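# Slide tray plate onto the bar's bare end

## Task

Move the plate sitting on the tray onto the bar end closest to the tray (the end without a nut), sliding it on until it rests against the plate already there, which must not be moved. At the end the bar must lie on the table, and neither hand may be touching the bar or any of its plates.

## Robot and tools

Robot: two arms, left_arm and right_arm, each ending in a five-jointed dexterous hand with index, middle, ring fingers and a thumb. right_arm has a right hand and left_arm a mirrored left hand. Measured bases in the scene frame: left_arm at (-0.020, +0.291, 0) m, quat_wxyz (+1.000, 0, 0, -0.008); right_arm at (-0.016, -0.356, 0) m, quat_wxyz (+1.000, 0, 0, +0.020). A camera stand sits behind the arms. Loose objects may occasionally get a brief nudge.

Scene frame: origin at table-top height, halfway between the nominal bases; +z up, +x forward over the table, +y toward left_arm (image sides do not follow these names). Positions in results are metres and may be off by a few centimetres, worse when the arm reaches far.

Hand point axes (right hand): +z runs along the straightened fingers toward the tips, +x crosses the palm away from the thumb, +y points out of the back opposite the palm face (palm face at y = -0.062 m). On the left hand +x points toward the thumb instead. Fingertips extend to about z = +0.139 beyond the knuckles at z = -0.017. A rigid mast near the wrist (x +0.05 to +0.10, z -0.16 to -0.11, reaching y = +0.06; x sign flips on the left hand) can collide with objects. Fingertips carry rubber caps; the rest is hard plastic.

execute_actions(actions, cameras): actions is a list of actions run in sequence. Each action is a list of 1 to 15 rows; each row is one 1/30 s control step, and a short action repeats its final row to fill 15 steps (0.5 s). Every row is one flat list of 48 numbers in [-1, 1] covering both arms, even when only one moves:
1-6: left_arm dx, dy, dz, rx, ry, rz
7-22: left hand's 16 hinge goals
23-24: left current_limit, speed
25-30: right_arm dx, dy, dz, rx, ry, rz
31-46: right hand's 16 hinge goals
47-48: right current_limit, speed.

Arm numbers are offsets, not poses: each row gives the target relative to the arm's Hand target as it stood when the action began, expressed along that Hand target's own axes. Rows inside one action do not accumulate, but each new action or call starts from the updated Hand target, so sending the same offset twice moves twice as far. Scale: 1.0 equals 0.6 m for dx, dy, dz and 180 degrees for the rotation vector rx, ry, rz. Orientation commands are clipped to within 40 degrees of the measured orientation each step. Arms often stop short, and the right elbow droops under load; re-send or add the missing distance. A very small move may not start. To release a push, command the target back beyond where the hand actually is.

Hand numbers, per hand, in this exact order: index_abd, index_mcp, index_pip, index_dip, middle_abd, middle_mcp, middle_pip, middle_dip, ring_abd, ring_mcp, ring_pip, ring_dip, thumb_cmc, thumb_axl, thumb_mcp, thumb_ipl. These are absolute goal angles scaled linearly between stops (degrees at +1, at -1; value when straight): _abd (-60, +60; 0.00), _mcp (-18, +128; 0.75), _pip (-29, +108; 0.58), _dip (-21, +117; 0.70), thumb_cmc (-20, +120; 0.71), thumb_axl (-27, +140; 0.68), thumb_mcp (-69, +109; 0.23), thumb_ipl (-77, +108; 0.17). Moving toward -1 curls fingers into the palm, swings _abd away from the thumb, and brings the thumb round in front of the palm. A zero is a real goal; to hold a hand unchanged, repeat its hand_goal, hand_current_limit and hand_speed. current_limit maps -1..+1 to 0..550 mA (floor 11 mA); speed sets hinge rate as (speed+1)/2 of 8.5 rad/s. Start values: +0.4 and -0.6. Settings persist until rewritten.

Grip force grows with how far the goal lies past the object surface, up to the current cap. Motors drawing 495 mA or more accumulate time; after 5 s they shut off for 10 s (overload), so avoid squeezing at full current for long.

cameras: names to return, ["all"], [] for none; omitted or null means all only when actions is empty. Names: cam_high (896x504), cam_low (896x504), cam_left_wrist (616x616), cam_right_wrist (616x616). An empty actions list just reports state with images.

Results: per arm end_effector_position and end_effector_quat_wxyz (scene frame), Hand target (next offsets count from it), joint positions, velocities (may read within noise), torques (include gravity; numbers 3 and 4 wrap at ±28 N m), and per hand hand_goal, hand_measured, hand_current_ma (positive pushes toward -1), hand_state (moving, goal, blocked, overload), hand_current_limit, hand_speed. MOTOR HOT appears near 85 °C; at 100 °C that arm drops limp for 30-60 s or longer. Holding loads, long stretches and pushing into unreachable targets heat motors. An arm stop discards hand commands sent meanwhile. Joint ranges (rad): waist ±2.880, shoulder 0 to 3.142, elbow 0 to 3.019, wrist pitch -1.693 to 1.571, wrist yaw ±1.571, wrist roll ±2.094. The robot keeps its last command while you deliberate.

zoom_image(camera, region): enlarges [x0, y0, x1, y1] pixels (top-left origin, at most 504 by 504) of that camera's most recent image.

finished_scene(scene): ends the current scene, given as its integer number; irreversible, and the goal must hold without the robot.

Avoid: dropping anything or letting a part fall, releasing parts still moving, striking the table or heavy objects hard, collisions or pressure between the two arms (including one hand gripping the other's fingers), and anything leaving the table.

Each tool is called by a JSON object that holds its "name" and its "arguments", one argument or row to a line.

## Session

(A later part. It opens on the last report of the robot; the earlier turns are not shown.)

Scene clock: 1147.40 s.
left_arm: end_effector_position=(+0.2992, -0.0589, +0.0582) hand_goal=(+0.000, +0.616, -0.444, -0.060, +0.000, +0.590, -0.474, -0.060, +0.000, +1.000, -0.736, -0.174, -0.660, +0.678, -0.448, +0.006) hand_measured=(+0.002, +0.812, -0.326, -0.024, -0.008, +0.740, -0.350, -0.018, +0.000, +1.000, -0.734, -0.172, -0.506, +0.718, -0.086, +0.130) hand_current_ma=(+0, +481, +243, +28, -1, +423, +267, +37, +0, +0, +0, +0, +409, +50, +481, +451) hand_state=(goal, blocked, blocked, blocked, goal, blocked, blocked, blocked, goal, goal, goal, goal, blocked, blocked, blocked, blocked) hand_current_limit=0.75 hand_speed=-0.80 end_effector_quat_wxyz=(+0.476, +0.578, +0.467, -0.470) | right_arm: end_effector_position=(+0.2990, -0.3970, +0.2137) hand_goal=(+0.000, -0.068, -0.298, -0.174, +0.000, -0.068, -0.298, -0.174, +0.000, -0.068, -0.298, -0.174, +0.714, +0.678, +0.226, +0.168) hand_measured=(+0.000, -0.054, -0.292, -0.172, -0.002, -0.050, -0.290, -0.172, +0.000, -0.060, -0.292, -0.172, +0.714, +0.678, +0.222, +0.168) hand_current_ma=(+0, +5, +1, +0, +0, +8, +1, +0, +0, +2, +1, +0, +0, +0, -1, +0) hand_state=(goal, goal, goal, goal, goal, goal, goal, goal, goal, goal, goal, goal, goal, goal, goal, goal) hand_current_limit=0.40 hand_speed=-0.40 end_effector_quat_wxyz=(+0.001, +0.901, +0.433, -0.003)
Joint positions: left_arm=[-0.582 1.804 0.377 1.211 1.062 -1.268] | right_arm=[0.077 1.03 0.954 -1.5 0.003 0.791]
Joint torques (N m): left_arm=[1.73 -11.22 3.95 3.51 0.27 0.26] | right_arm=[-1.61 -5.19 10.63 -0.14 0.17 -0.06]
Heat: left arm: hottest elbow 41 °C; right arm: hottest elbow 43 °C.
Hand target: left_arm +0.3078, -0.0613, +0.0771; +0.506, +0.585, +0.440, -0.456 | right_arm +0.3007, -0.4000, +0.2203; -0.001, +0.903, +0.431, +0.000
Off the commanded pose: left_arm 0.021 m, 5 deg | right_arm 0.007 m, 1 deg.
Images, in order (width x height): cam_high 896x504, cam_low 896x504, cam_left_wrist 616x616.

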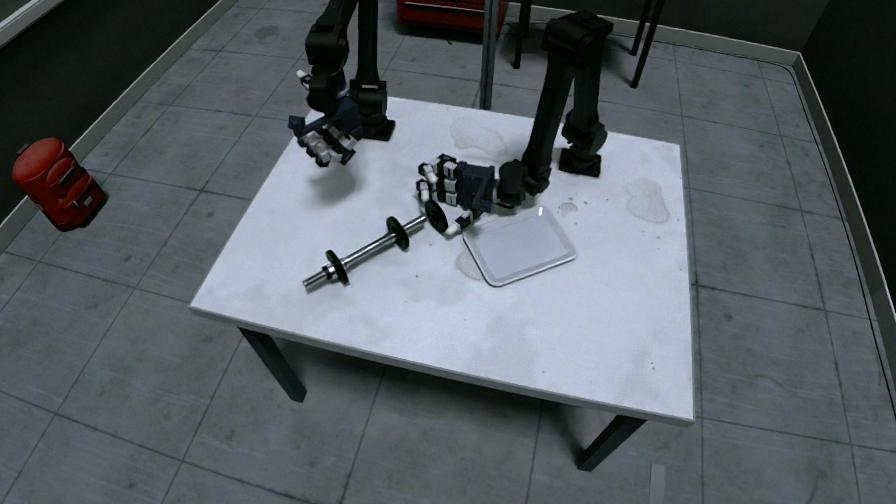

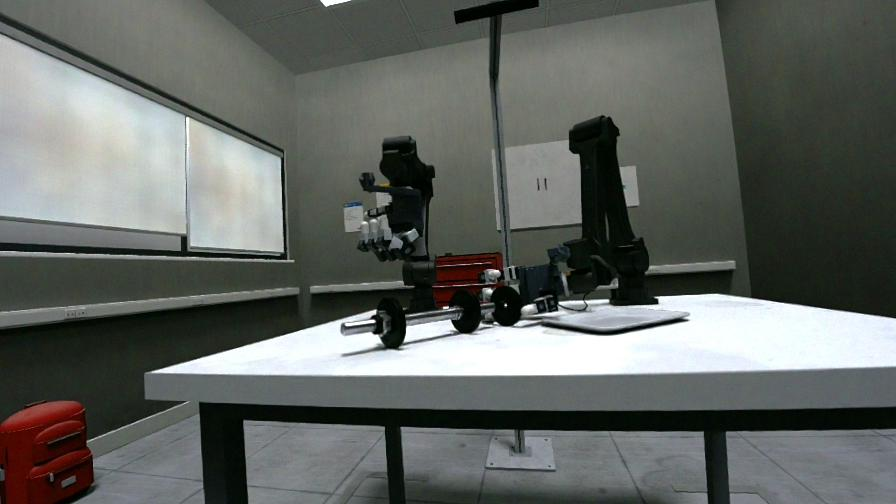

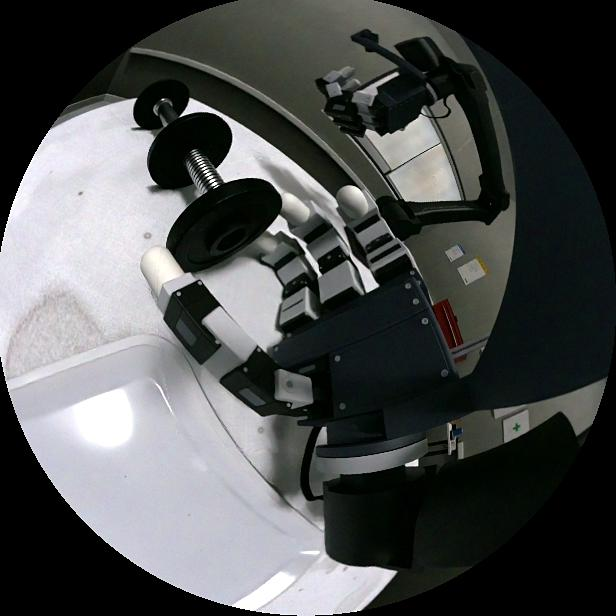

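{"name": "execute_actions", "arguments": {
  "actions": [
    [[-0.0028,-0.0092,0.0135,0,0,0,0,0.616,-0.445,-0.06,0,0.589,-0.474,-0.06,0,1,-0.737,-0.174,-0.66,0.677,-0.449,0.005,0.75,-0.8,0,0,0,0,0,0,0,-0.068,-0.299,-0.174,0,-0.068,-0.299,-0.174,0,-0.068,-0.299,-0.174,0.714,0.678,0.226,0.168,0.4,-0.4]]
  ],
  "cameras": ["cam_high","cam_low","cam_left_wrist"]
}}

{"name": "zoom_image", "arguments": {
  "camera": "cam_left_wrist",
  "region": [150, 120, 310, 280]
}}

{"name": "zoom_image", "arguments": {
  "camera": "cam_high",
  "region": [385, 195, 455, 245]
}}

{"name": "zoom_image", "arguments": {
  "camera": "cam_low",
  "region": [440, 280, 530, 335]
}}

Scene clock: 1172.90 s.
left_arm: end_effector_position=(+0.2998, -0.0614, +0.0582) hand_goal=(+0.000, +0.616, -0.444, -0.060, +0.000, +0.590, -0.474, -0.060, +0.000, +1.000, -0.736, -0.174, -0.660, +0.678, -0.448, +0.006) hand_measured=(+0.002, +0.812, -0.326, -0.024, -0.008, +0.740, -0.350, -0.018, +0.000, +1.000, -0.734, -0.172, -0.506, +0.718, -0.086, +0.130) hand_current_ma=(+0, +481, +242, +28, -1, +423, +267, +37, +0, +0, +0, +0, +409, +50, +481, +451) hand_state=(goal, blocked, blocked, blocked, goal, blocked, blocked, blocked, goal, goal, goal, goal, blocked, blocked, blocked, blocked) hand_current_limit=0.75 hand_speed=-0.80 end_effector_quat_wxyz=(+0.480, +0.575, +0.471, -0.465) | right_arm: end_effector_position=(+0.2990, -0.3970, +0.2137) hand_goal=(+0.000, -0.068, -0.298, -0.174, +0.000, -0.068, -0.298, -0.174, +0.000, -0.068, -0.298, -0.174, +0.714, +0.678, +0.226, +0.168) hand_measured=(+0.000, -0.054, -0.292, -0.172, -0.002, -0.050, -0.290, -0.172, +0.000, -0.060, -0.292, -0.172, +0.714, +0.678, +0.222, +0.168) hand_current_ma=(+0, +5, +1, +0, +0, +8, +1, +0, +0, +2, +1, +0, +0, +0, -1, +0) hand_state=(goal, goal, goal, goal, goal, goal, goal, goal, goal, goal, goal, goal, goal, goal, goal, goal) hand_current_limit=0.40 hand_speed=-0.40 end_effector_quat_wxyz=(+0.001, +0.901, +0.433, -0.003)
Joint positions: left_arm=[-0.597 1.807 0.377 1.224 1.031 -1.279] | right_arm=[0.077 1.03 0.954 -1.5 0.003 0.791]
Joint torques (N m): left_arm=[-0.5 -10.75 3.55 3.58 0.23 0.24] | right_arm=[-1.61 -5.19 10.66 -0.14 0.16 -0.06]
Heat: left arm: hottest elbow 39 °C; right arm: hottest elbow 43 °C.
Hand target: left_arm +0.3013, -0.0689, +0.0771; +0.506, +0.585, +0.440, -0.456 | right_arm +0.3007, -0.4000, +0.2203; -0.001, +0.903, +0.431, +0.000
Off the commanded pose: left_arm 0.020 m, 5 deg | right_arm 0.007 m, 1 deg.
Images, in order (width x height): cam_high 896x504, cam_low 896x504, cam_left_wrist 616x616.

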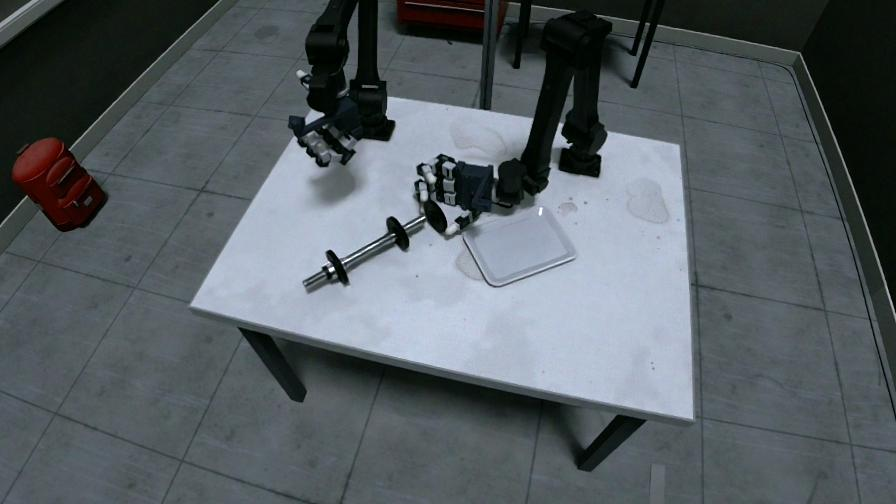

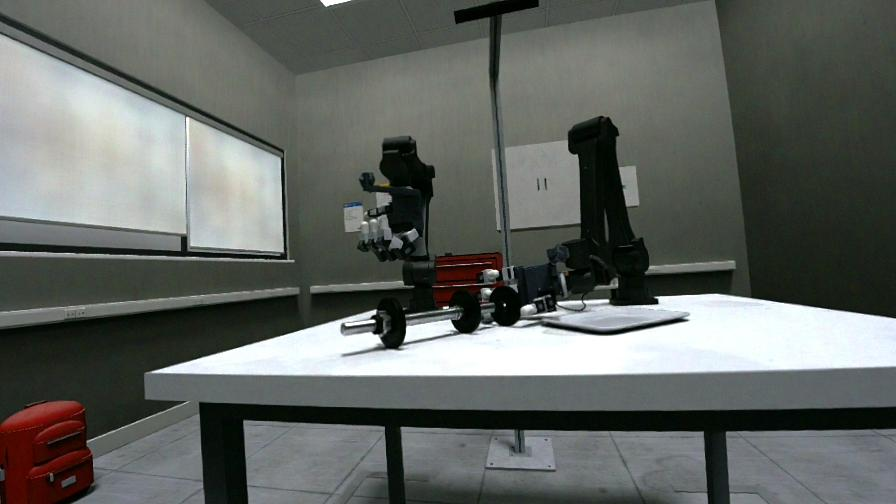

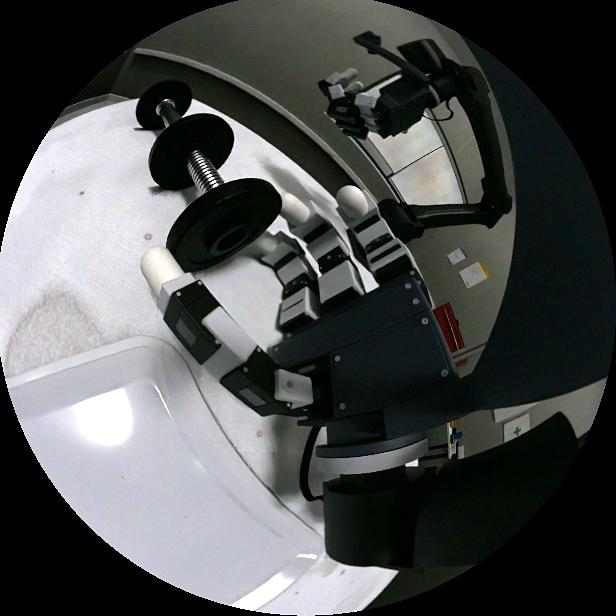

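Scaled by 3.150 from the camera's 616x616 image, which has a finer 880x880 frame.

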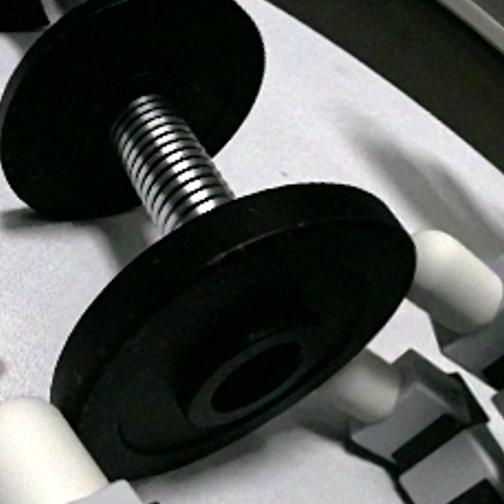

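Scaled by 7.200.

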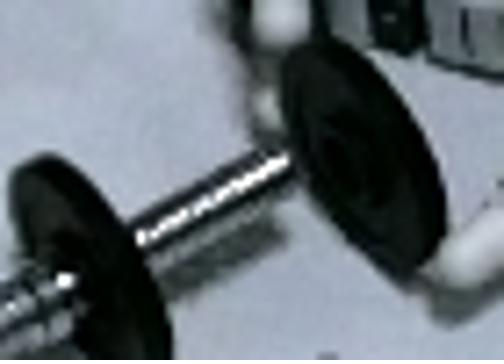

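Scaled by 5.600.

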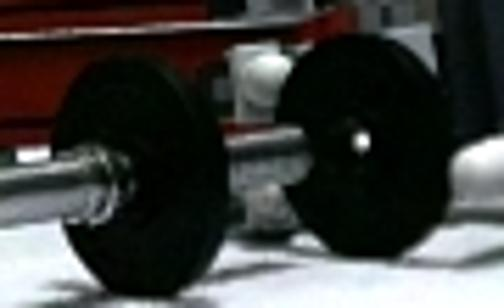

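{"name": "execute_actions", "arguments": {
  "actions": [
    [[-0.0028,-0.0092,0.0135,0,0,0,0,0.616,-0.445,-0.06,0,0.589,-0.474,-0.06,0,1,-0.737,-0.174,-0.66,0.677,-0.449,0.005,0.75,-0.8,0,0,0,0,0,0,0,-0.068,-0.299,-0.174,0,-0.068,-0.299,-0.174,0,-0.068,-0.299,-0.174,0.714,0.678,0.226,0.168,0.4,-0.4]]
  ],
  "cameras": ["cam_high","cam_low","cam_left_wrist"]
}}

{"name": "zoom_image", "arguments": {
  "camera": "cam_left_wrist",
  "region": [150, 120, 310, 280]
}}

{"name": "zoom_image", "arguments": {
  "camera": "cam_high",
  "region": [385, 195, 455, 245]
}}

{"name": "zoom_image", "arguments": {
  "camera": "cam_low",
  "region": [440, 280, 530, 335]
}}

Scene clock: 1178.17 s.
left_arm: end_effector_position=(+0.2928, -0.0704, +0.0581) hand_goal=(+0.000, +0.616, -0.444, -0.060, +0.000, +0.590, -0.474, -0.060, +0.000, +1.000, -0.736, -0.174, -0.660, +0.678, -0.448, +0.006) hand_measured=(+0.002, +0.812, -0.326, -0.024, -0.008, +0.740, -0.350, -0.018, +0.000, +1.000, -0.734, -0.172, -0.506, +0.718, -0.086, +0.130) hand_current_ma=(+0, +481, +241, +28, -1, +423, +267, +37, +0, +0, +0, +0, +409, +50, +481, +451) hand_state=(goal, blocked, blocked, blocked, goal, blocked, blocked, blocked, goal, goal, goal, goal, blocked, blocked, blocked, blocked) hand_current_limit=0.75 hand_speed=-0.80 end_effector_quat_wxyz=(+0.480, +0.576, +0.470, -0.466) | right_arm: end_effector_position=(+0.2990, -0.3970, +0.2137) hand_goal=(+0.000, -0.068, -0.298, -0.174, +0.000, -0.068, -0.298, -0.174, +0.000, -0.068, -0.298, -0.174, +0.714, +0.678, +0.226, +0.168) hand_measured=(+0.000, -0.054, -0.292, -0.172, -0.002, -0.050, -0.290, -0.172, +0.000, -0.060, -0.292, -0.172, +0.714, +0.678, +0.222, +0.168) hand_current_ma=(+0, +5, +1, +0, +0, +8, +1, +0, +0, +2, +1, +0, +0, +0, -1, +0) hand_state=(goal, goal, goal, goal, goal, goal, goal, goal, goal, goal, goal, goal, goal, goal, goal, goal) hand_current_limit=0.40 hand_speed=-0.40 end_effector_quat_wxyz=(+0.001, +0.901, +0.433, -0.003)
Joint positions: left_arm=[-0.633 1.81 0.377 1.235 1 -1.288] | right_arm=[0.077 1.03 0.954 -1.5 0.003 0.791]
Joint torques (N m): left_arm=[-0.21 -10.93 3.7 3.77 0.08 0.31] | right_arm=[-1.55 -5.19 10.66 -0.16 0.17 -0.06]
Heat: left arm: hottest elbow 39 °C; right arm: hottest elbow 43 °C.
Hand target: left_arm +0.2949, -0.0765, +0.0770; +0.506, +0.585, +0.440, -0.456 | right_arm +0.3007, -0.4000, +0.2203; -0.001, +0.903, +0.431, +0.000
Off the commanded pose: left_arm 0.020 m, 5 deg | right_arm 0.007 m, 1 deg.
Images, in order (width x height): cam_high 896x504, cam_low 896x504, cam_left_wrist 616x616.

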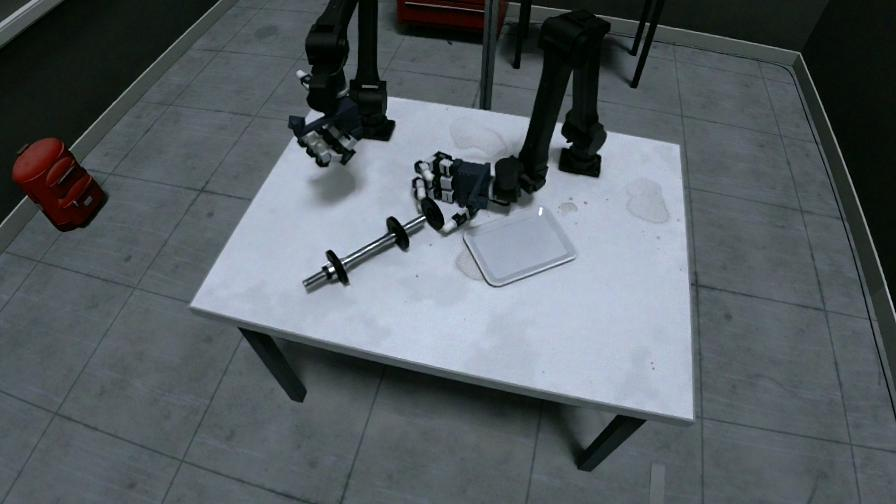

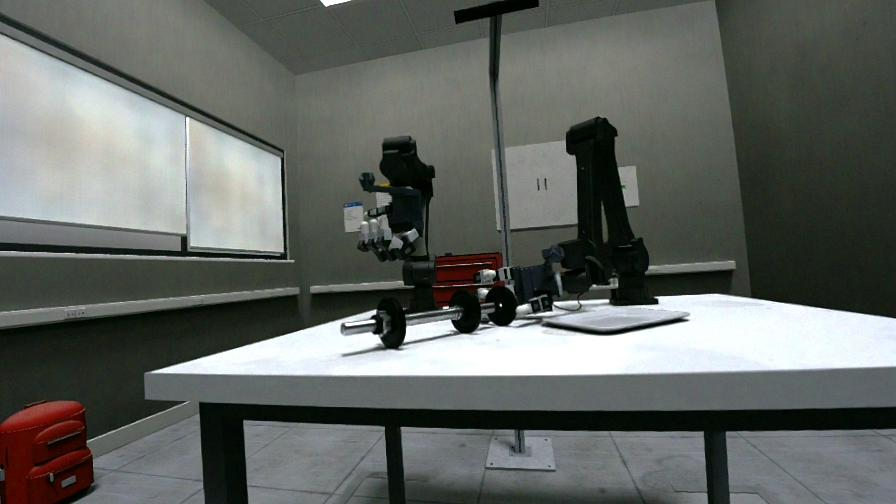

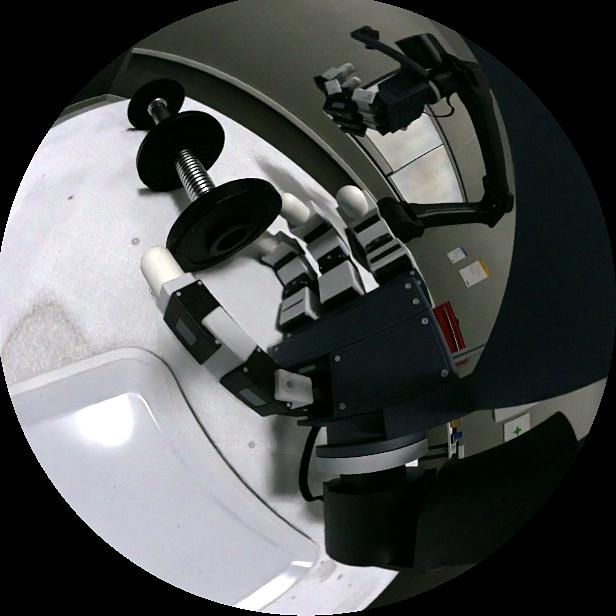

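Scaled by 3.150 from the camera's 616x616 image, which has a finer 880x880 frame.

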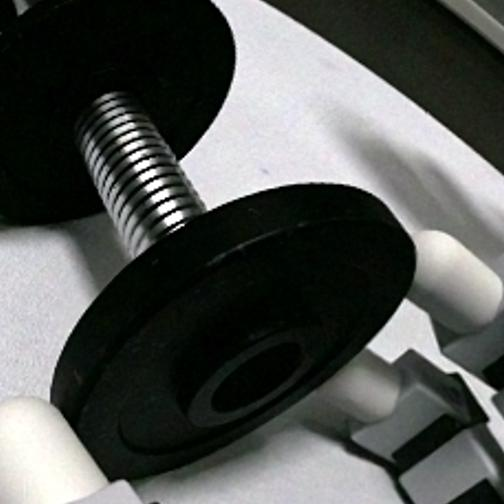

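Scaled by 7.200.

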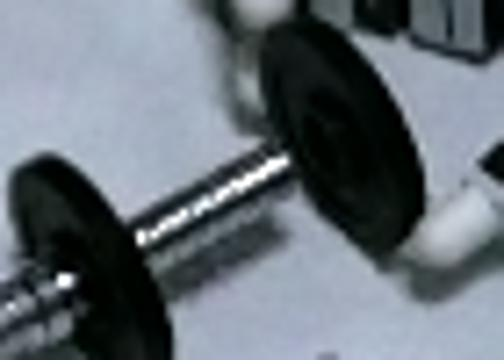

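Scaled by 5.600.

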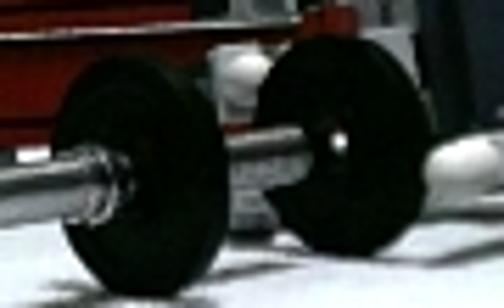

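{"name": "execute_actions", "arguments": {
  "actions": [
    [[0.0035,0.022,0.0117,0,0,0,0,0.616,-0.445,-0.06,0,0.589,-0.474,-0.06,0,1,-0.737,-0.174,-0.66,0.677,-0.449,0.005,0.75,-0.8,0,0,0,0,0,0,0,-0.068,-0.299,-0.174,0,-0.068,-0.299,-0.174,0,-0.068,-0.299,-0.174,0.714,0.678,0.226,0.168,0.4,-0.4]]
  ],
  "cameras": ["cam_high","cam_low","cam_left_wrist"]
}}

{"name": "zoom_image", "arguments": {
  "camera": "cam_left_wrist",
  "region": [150, 120, 310, 280]
}}

{"name": "zoom_image", "arguments": {
  "camera": "cam_high",
  "region": [385, 195, 455, 245]
}}

{"name": "zoom_image", "arguments": {
  "camera": "cam_low",
  "region": [440, 280, 530, 335]
}}

Scene clock: 1186.77 s.
left_arm: end_effector_position=(+0.2927, -0.0703, +0.0574) hand_goal=(+0.000, +0.616, -0.444, -0.060, +0.000, +0.590, -0.474, -0.060, +0.000, +1.000, -0.736, -0.174, -0.660, +0.678, -0.448, +0.006) hand_measured=(+0.002, +0.812, -0.326, -0.024, -0.008, +0.740, -0.350, -0.018, +0.000, +1.000, -0.734, -0.172, -0.506, +0.718, -0.086, +0.130) hand_current_ma=(+0, +481, +241, +28, -1, +423, +267, +37, +0, +0, +0, +0, +409, +50, +481, +451) hand_state=(goal, blocked, blocked, blocked, goal, blocked, blocked, blocked, goal, goal, goal, goal, blocked, blocked, blocked, blocked) hand_current_limit=0.75 hand_speed=-0.80 end_effector_quat_wxyz=(+0.479, +0.576, +0.471, -0.466) | right_arm: end_effector_position=(+0.2990, -0.3970, +0.2137) hand_goal=(+0.000, -0.068, -0.298, -0.174, +0.000, -0.068, -0.298, -0.174, +0.000, -0.068, -0.298, -0.174, +0.714, +0.678, +0.226, +0.168) hand_measured=(+0.000, -0.054, -0.292, -0.172, -0.002, -0.050, -0.290, -0.172, +0.000, -0.060, -0.292, -0.172, +0.714, +0.678, +0.222, +0.168) hand_current_ma=(+0, +5, +1, +0, +0, +8, +1, +0, +0, +2, +1, +0, +0, +0, -1, +0) hand_state=(goal, goal, goal, goal, goal, goal, goal, goal, goal, goal, goal, goal, goal, goal, goal, goal) hand_current_limit=0.40 hand_speed=-0.40 end_effector_quat_wxyz=(+0.001, +0.901, +0.433, -0.003)
Joint positions: left_arm=[-0.633 1.812 0.377 1.235 1 -1.288] | right_arm=[0.077 1.03 0.954 -1.5 0.003 0.791]
Joint torques (N m): left_arm=[0.67 -10.46 6.58 2.74 0.29 0.29] | right_arm=[-1.67 -5.25 10.62 -0.13 0.16 -0.07]
Heat: left arm: hottest elbow 38 °C; right arm: hottest elbow 43 °C.
Hand target: left_arm +0.3076, -0.0847, +0.0769; +0.506, +0.585, +0.440, -0.456 | right_arm +0.3007, -0.4000, +0.2203; -0.001, +0.903, +0.431, +0.000
Off the commanded pose: left_arm 0.028 m, 5 deg | right_arm 0.007 m, 1 deg.
Images, in order (width x height): cam_high 896x504, cam_low 896x504, cam_left_wrist 616x616.

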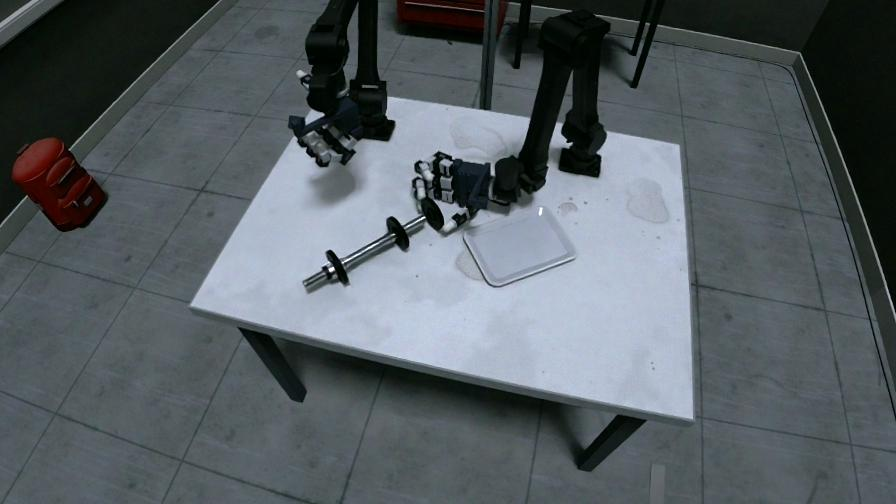

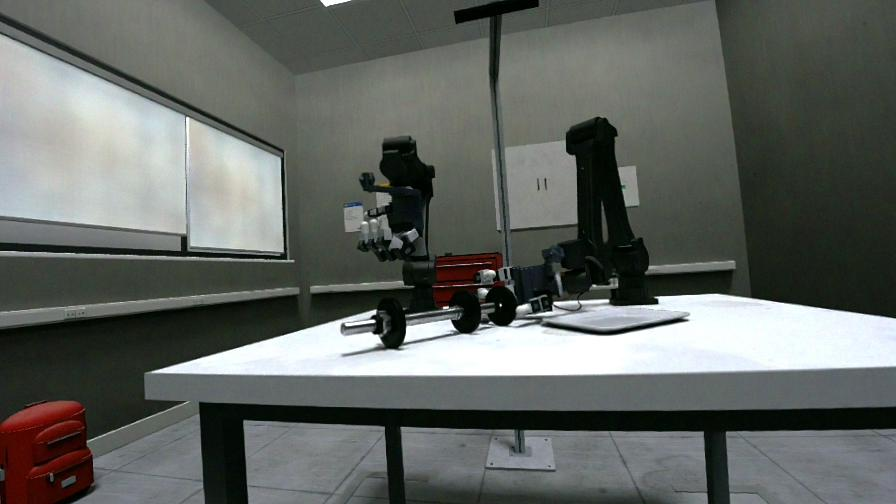

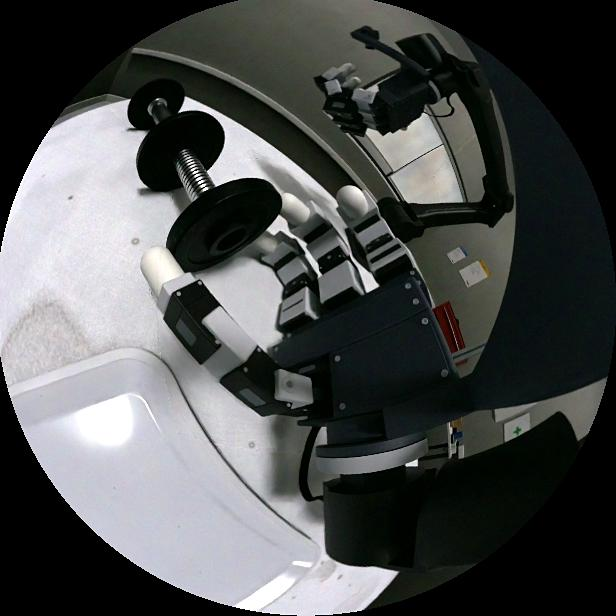

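Scaled by 3.150 from the camera's 616x616 image, which has a finer 880x880 frame.

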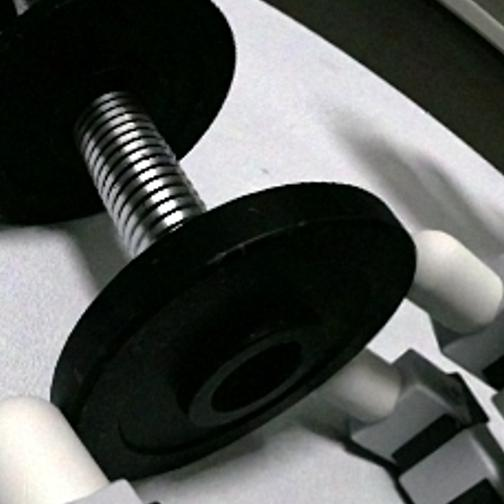

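Scaled by 7.200.

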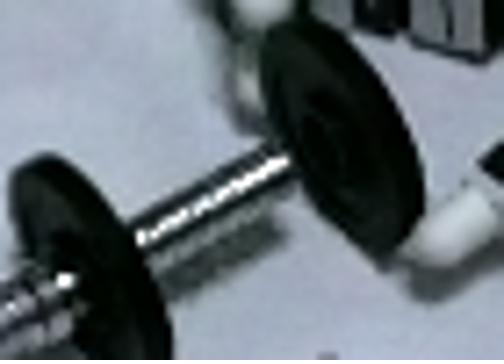

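Scaled by 5.600.

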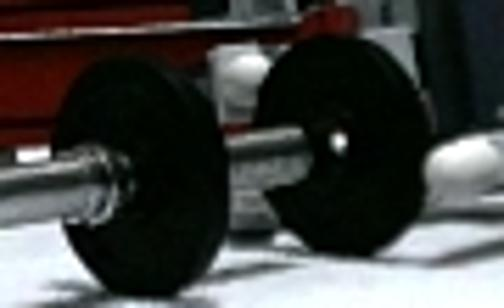

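{"name": "execute_actions", "arguments": {
  "actions": [
    [[0.0015,0.0165,0.0085,0,0,0,0,0.616,-0.445,-0.06,0,0.589,-0.474,-0.06,0,1,-0.737,-0.174,-0.66,0.677,-0.449,0.005,0.75,-0.8,0,0,0,0,0,0,0,-0.068,-0.299,-0.174,0,-0.068,-0.299,-0.174,0,-0.068,-0.299,-0.174,0.714,0.678,0.226,0.168,0.4,-0.4]]
  ],
  "cameras": ["cam_high","cam_low","cam_left_wrist"]
}}

{"name": "zoom_image", "arguments": {
  "camera": "cam_left_wrist",
  "region": [150, 120, 310, 280]
}}

{"name": "zoom_image", "arguments": {
  "camera": "cam_high",
  "region": [385, 195, 455, 245]
}}

{"name": "zoom_image", "arguments": {
  "camera": "cam_low",
  "region": [440, 280, 530, 335]
}}

Scene clock: 1191.47 s.
left_arm: end_effector_position=(+0.3004, -0.0766, +0.0581) hand_goal=(+0.000, +0.616, -0.444, -0.060, +0.000, +0.590, -0.474, -0.060, +0.000, +1.000, -0.736, -0.174, -0.660, +0.678, -0.448, +0.006) hand_measured=(+0.002, +0.812, -0.328, -0.026, -0.008, +0.740, -0.350, -0.018, +0.000, +1.000, -0.734, -0.172, -0.506, +0.718, -0.084, +0.130) hand_current_ma=(+0, +481, +235, +27, -1, +423, +267, +37, +0, +0, +0, +0, +409, +50, +481, +451) hand_state=(goal, blocked, blocked, blocked, goal, blocked, blocked, blocked, goal, goal, goal, goal, blocked, blocked, blocked, blocked) hand_current_limit=0.75 hand_speed=-0.80 end_effector_quat_wxyz=(+0.481, +0.577, +0.467, -0.466) | right_arm: end_effector_position=(+0.2990, -0.3970, +0.2137) hand_goal=(+0.000, -0.068, -0.298, -0.174, +0.000, -0.068, -0.298, -0.174, +0.000, -0.068, -0.298, -0.174, +0.714, +0.678, +0.226, +0.168) hand_measured=(+0.000, -0.054, -0.292, -0.172, -0.002, -0.050, -0.290, -0.172, +0.000, -0.060, -0.292, -0.172, +0.714, +0.678, +0.222, +0.168) hand_current_ma=(+0, +5, +1, +0, +0, +8, +1, +0, +0, +2, +1, +0, +0, +0, -1, +0) hand_state=(goal, goal, goal, goal, goal, goal, goal, goal, goal, goal, goal, goal, goal, goal, goal, goal) hand_current_limit=0.40 hand_speed=-0.40 end_effector_quat_wxyz=(+0.001, +0.901, +0.433, -0.003)
Joint positions: left_arm=[-0.633 1.824 0.404 1.229 1.002 -1.288] | right_arm=[0.077 1.03 0.954 -1.5 0.003 0.791]
Joint torques (N m): left_arm=[-0.09 -11.22 6.99 2.02 0.32 0.24] | right_arm=[-1.67 -5.13 10.67 -0.13 0.17 -0.07]
Heat: left arm: hottest elbow 39 °C; right arm: hottest elbow 43 °C.
Hand target: left_arm +0.3169, -0.0906, +0.0776; +0.506, +0.585, +0.440, -0.456 | right_arm +0.3007, -0.4000, +0.2203; -0.001, +0.903, +0.431, +0.000
Off the commanded pose: left_arm 0.029 m, 4 deg | right_arm 0.007 m, 1 deg.
Images, in order (width x height): cam_high 896x504, cam_low 896x504, cam_left_wrist 616x616.

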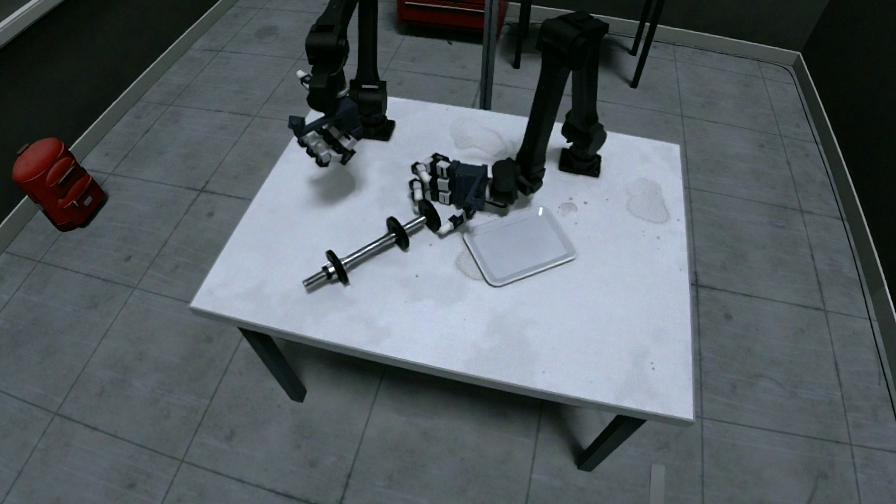

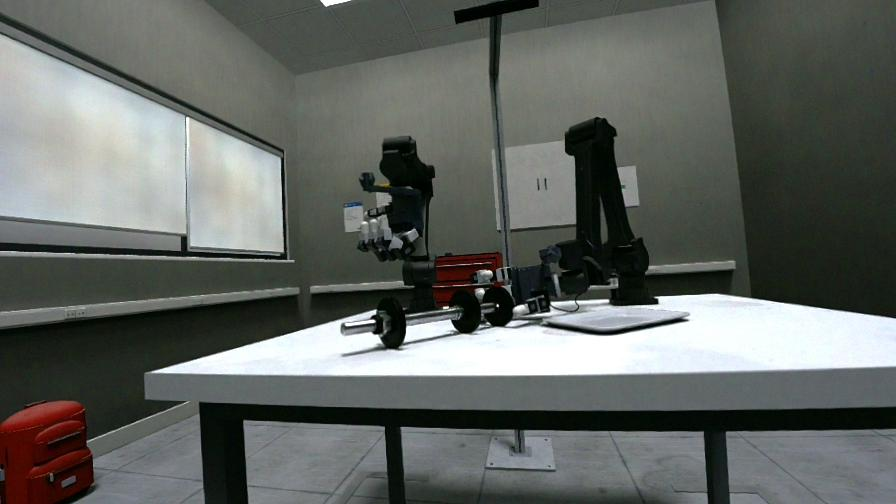

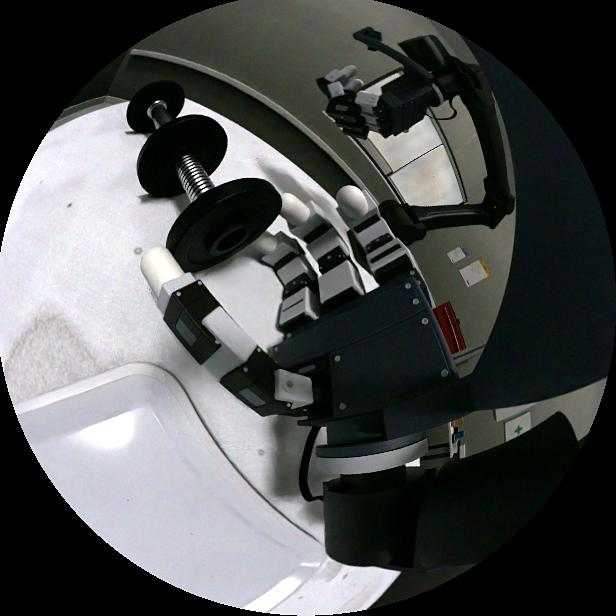

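Scaled by 3.150 from the camera's 616x616 image, which has a finer 880x880 frame.

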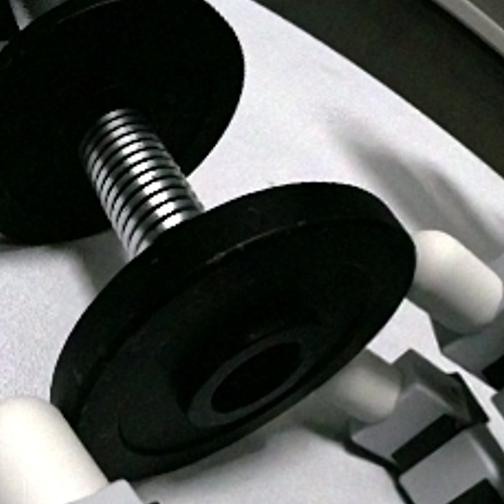

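Scaled by 7.200.

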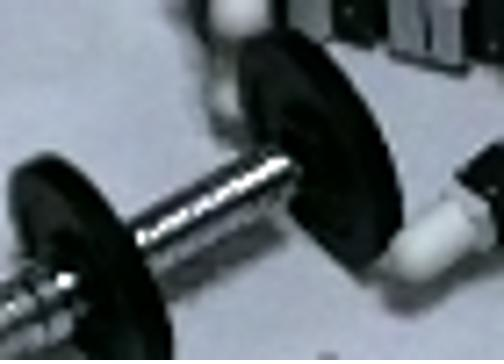

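Scaled by 5.600.

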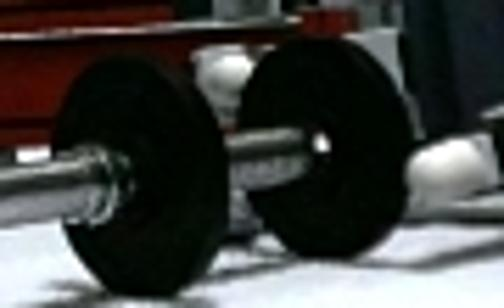

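{"name": "execute_actions", "arguments": {
  "actions": [
    [[0.0035,0.0205,0.0105,0,0,0,0,0.616,-0.445,-0.06,0,0.589,-0.474,-0.06,0,1,-0.737,-0.174,-0.66,0.677,-0.449,0.005,0.75,-0.8,0,0,0,0,0,0,0,-0.068,-0.299,-0.174,0,-0.068,-0.299,-0.174,0,-0.068,-0.299,-0.174,0.714,0.678,0.226,0.168,0.4,-0.4]]
  ],
  "cameras": ["cam_high","cam_low","cam_left_wrist"]
}}

{"name": "zoom_image", "arguments": {
  "camera": "cam_left_wrist",
  "region": [150, 120, 310, 280]
}}

{"name": "zoom_image", "arguments": {
  "camera": "cam_high",
  "region": [385, 195, 455, 245]
}}

{"name": "zoom_image", "arguments": {
  "camera": "cam_low",
  "region": [440, 280, 530, 335]
}}

Scene clock: 1200.87 s.
left_arm: end_effector_position=(+0.3066, -0.0828, +0.0577) hand_goal=(+0.000, +0.616, -0.444, -0.060, +0.000, +0.590, -0.474, -0.060, +0.000, +1.000, -0.736, -0.174, -0.660, +0.678, -0.448, +0.006) hand_measured=(+0.002, +0.812, -0.336, -0.040, -0.008, +0.738, -0.350, -0.018, +0.000, +1.000, -0.734, -0.172, -0.514, +0.718, -0.078, +0.130) hand_current_ma=(+0, +481, +206, +11, -1, +410, +265, +37, +0, +0, +0, +0, +376, +50, +481, +451) hand_state=(goal, blocked, blocked, blocked, goal, blocked, blocked, blocked, goal, goal, goal, goal, blocked, blocked, blocked, blocked) hand_current_limit=0.75 hand_speed=-0.80 end_effector_quat_wxyz=(+0.479, +0.578, +0.466, -0.468) | right_arm: end_effector_position=(+0.2990, -0.3970, +0.2137) hand_goal=(+0.000, -0.068, -0.298, -0.174, +0.000, -0.068, -0.298, -0.174, +0.000, -0.068, -0.298, -0.174, +0.714, +0.678, +0.226, +0.168) hand_measured=(+0.000, -0.054, -0.292, -0.172, -0.002, -0.050, -0.290, -0.172, +0.000, -0.060, -0.292, -0.172, +0.714, +0.678, +0.222, +0.168) hand_current_ma=(+0, +5, +1, +0, +0, +8, +1, +0, +0, +2, +1, +0, +0, +0, -1, +0) hand_state=(goal, goal, goal, goal, goal, goal, goal, goal, goal, goal, goal, goal, goal, goal, goal, goal) hand_current_limit=0.40 hand_speed=-0.40 end_effector_quat_wxyz=(+0.001, +0.901, +0.433, -0.003)
Joint positions: left_arm=[-0.633 1.831 0.43 1.207 1.009 -1.289] | right_arm=[0.077 1.03 0.954 -1.5 0.003 0.791]
Joint torques (N m): left_arm=[0.32 -10.87 8.35 1.8 0.19 0.32] | right_arm=[-1.73 -5.25 10.67 -0.13 0.16 -0.07]
Heat: left arm: hottest elbow 38 °C; right arm: hottest elbow 43 °C.
Hand target: left_arm +0.3288, -0.0981, +0.0774; +0.506, +0.585, +0.440, -0.456 | right_arm +0.3007, -0.4000, +0.2203; -0.001, +0.903, +0.431, +0.000
Off the commanded pose: left_arm 0.033 m, 5 deg | right_arm 0.007 m, 1 deg.
Images, in order (width x height): cam_high 896x504, cam_low 896x504, cam_left_wrist 616x616.

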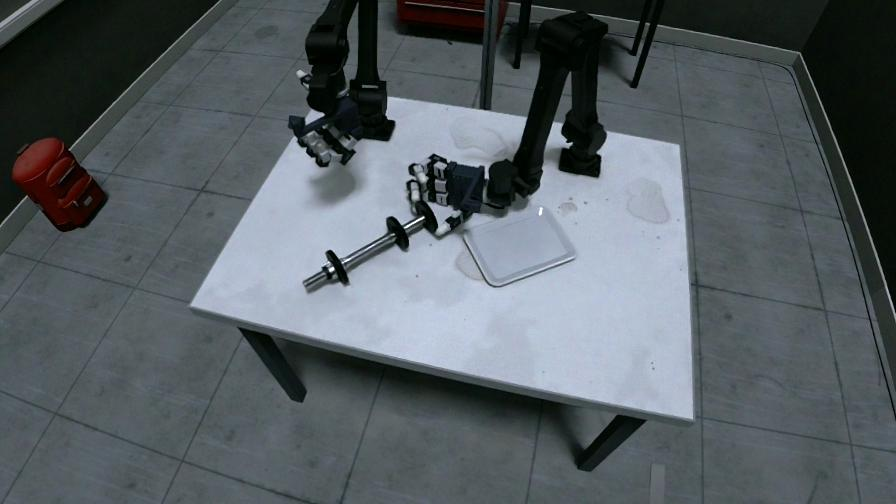

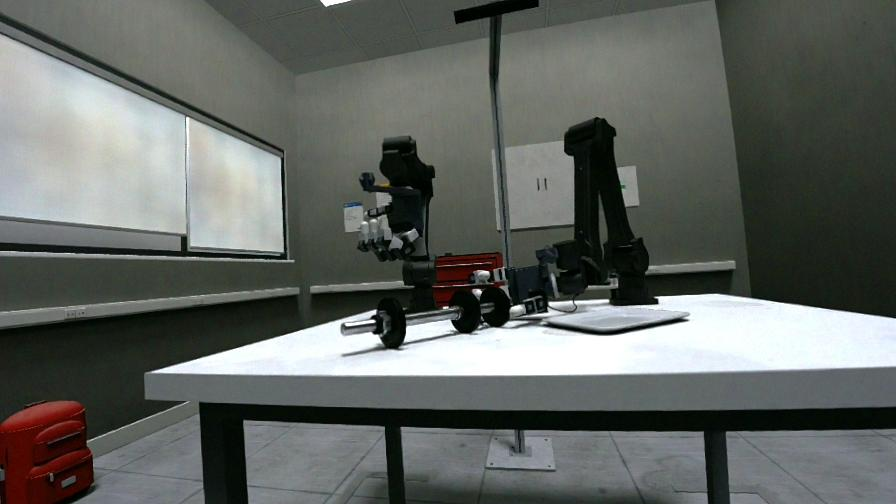

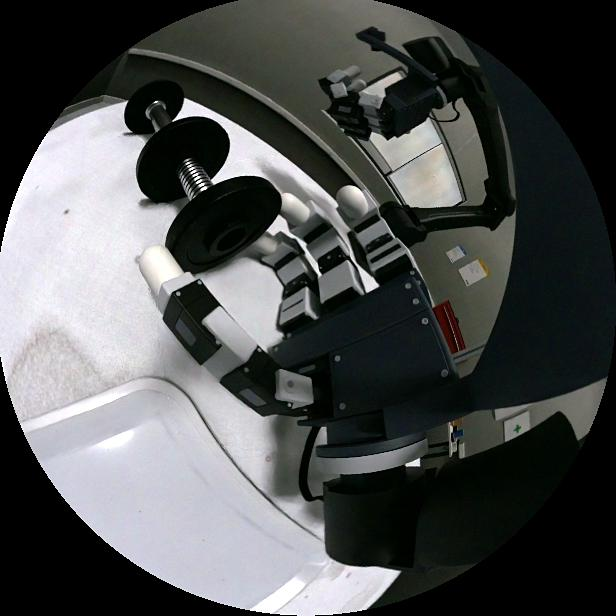

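Scaled by 3.150 from the camera's 616x616 image, which has a finer 880x880 frame.

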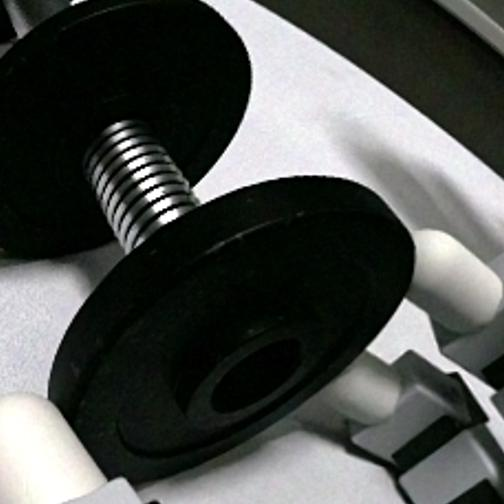

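Scaled by 7.200.

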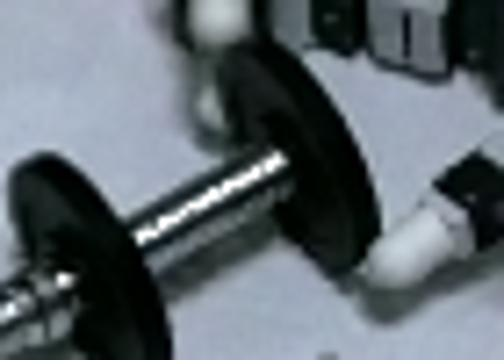

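Scaled by 5.600.

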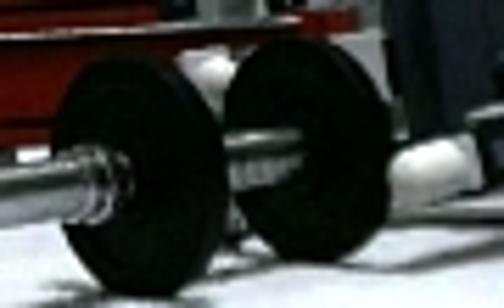

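{"name": "zoom_image", "arguments": {
  "camera": "cam_high",
  "region": [408, 200, 444, 236]
}}

{"name": "zoom_image", "arguments": {
  "camera": "cam_low",
  "region": [476, 284, 516, 334]
}}

{"name": "zoom_image", "arguments": {
  "camera": "cam_left_wrist",
  "region": [160, 150, 290, 280]
}}

Scaled by 14.000.

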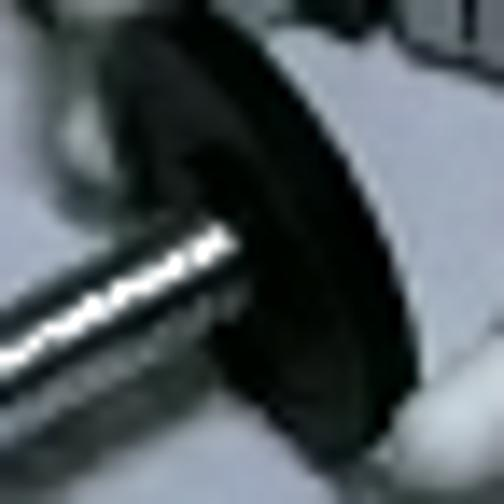

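Scaled by 10.080.

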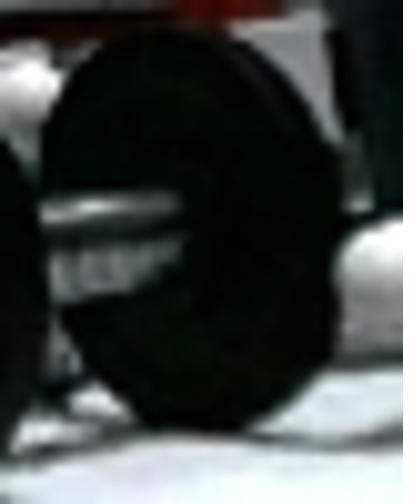

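Scaled by 3.877 from the camera's 616x616 image, which has a finer 880x880 frame.

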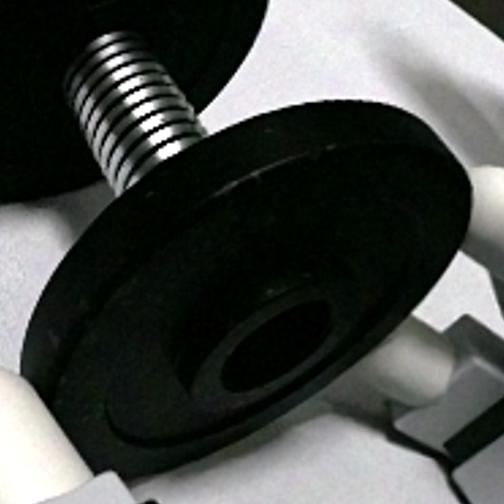

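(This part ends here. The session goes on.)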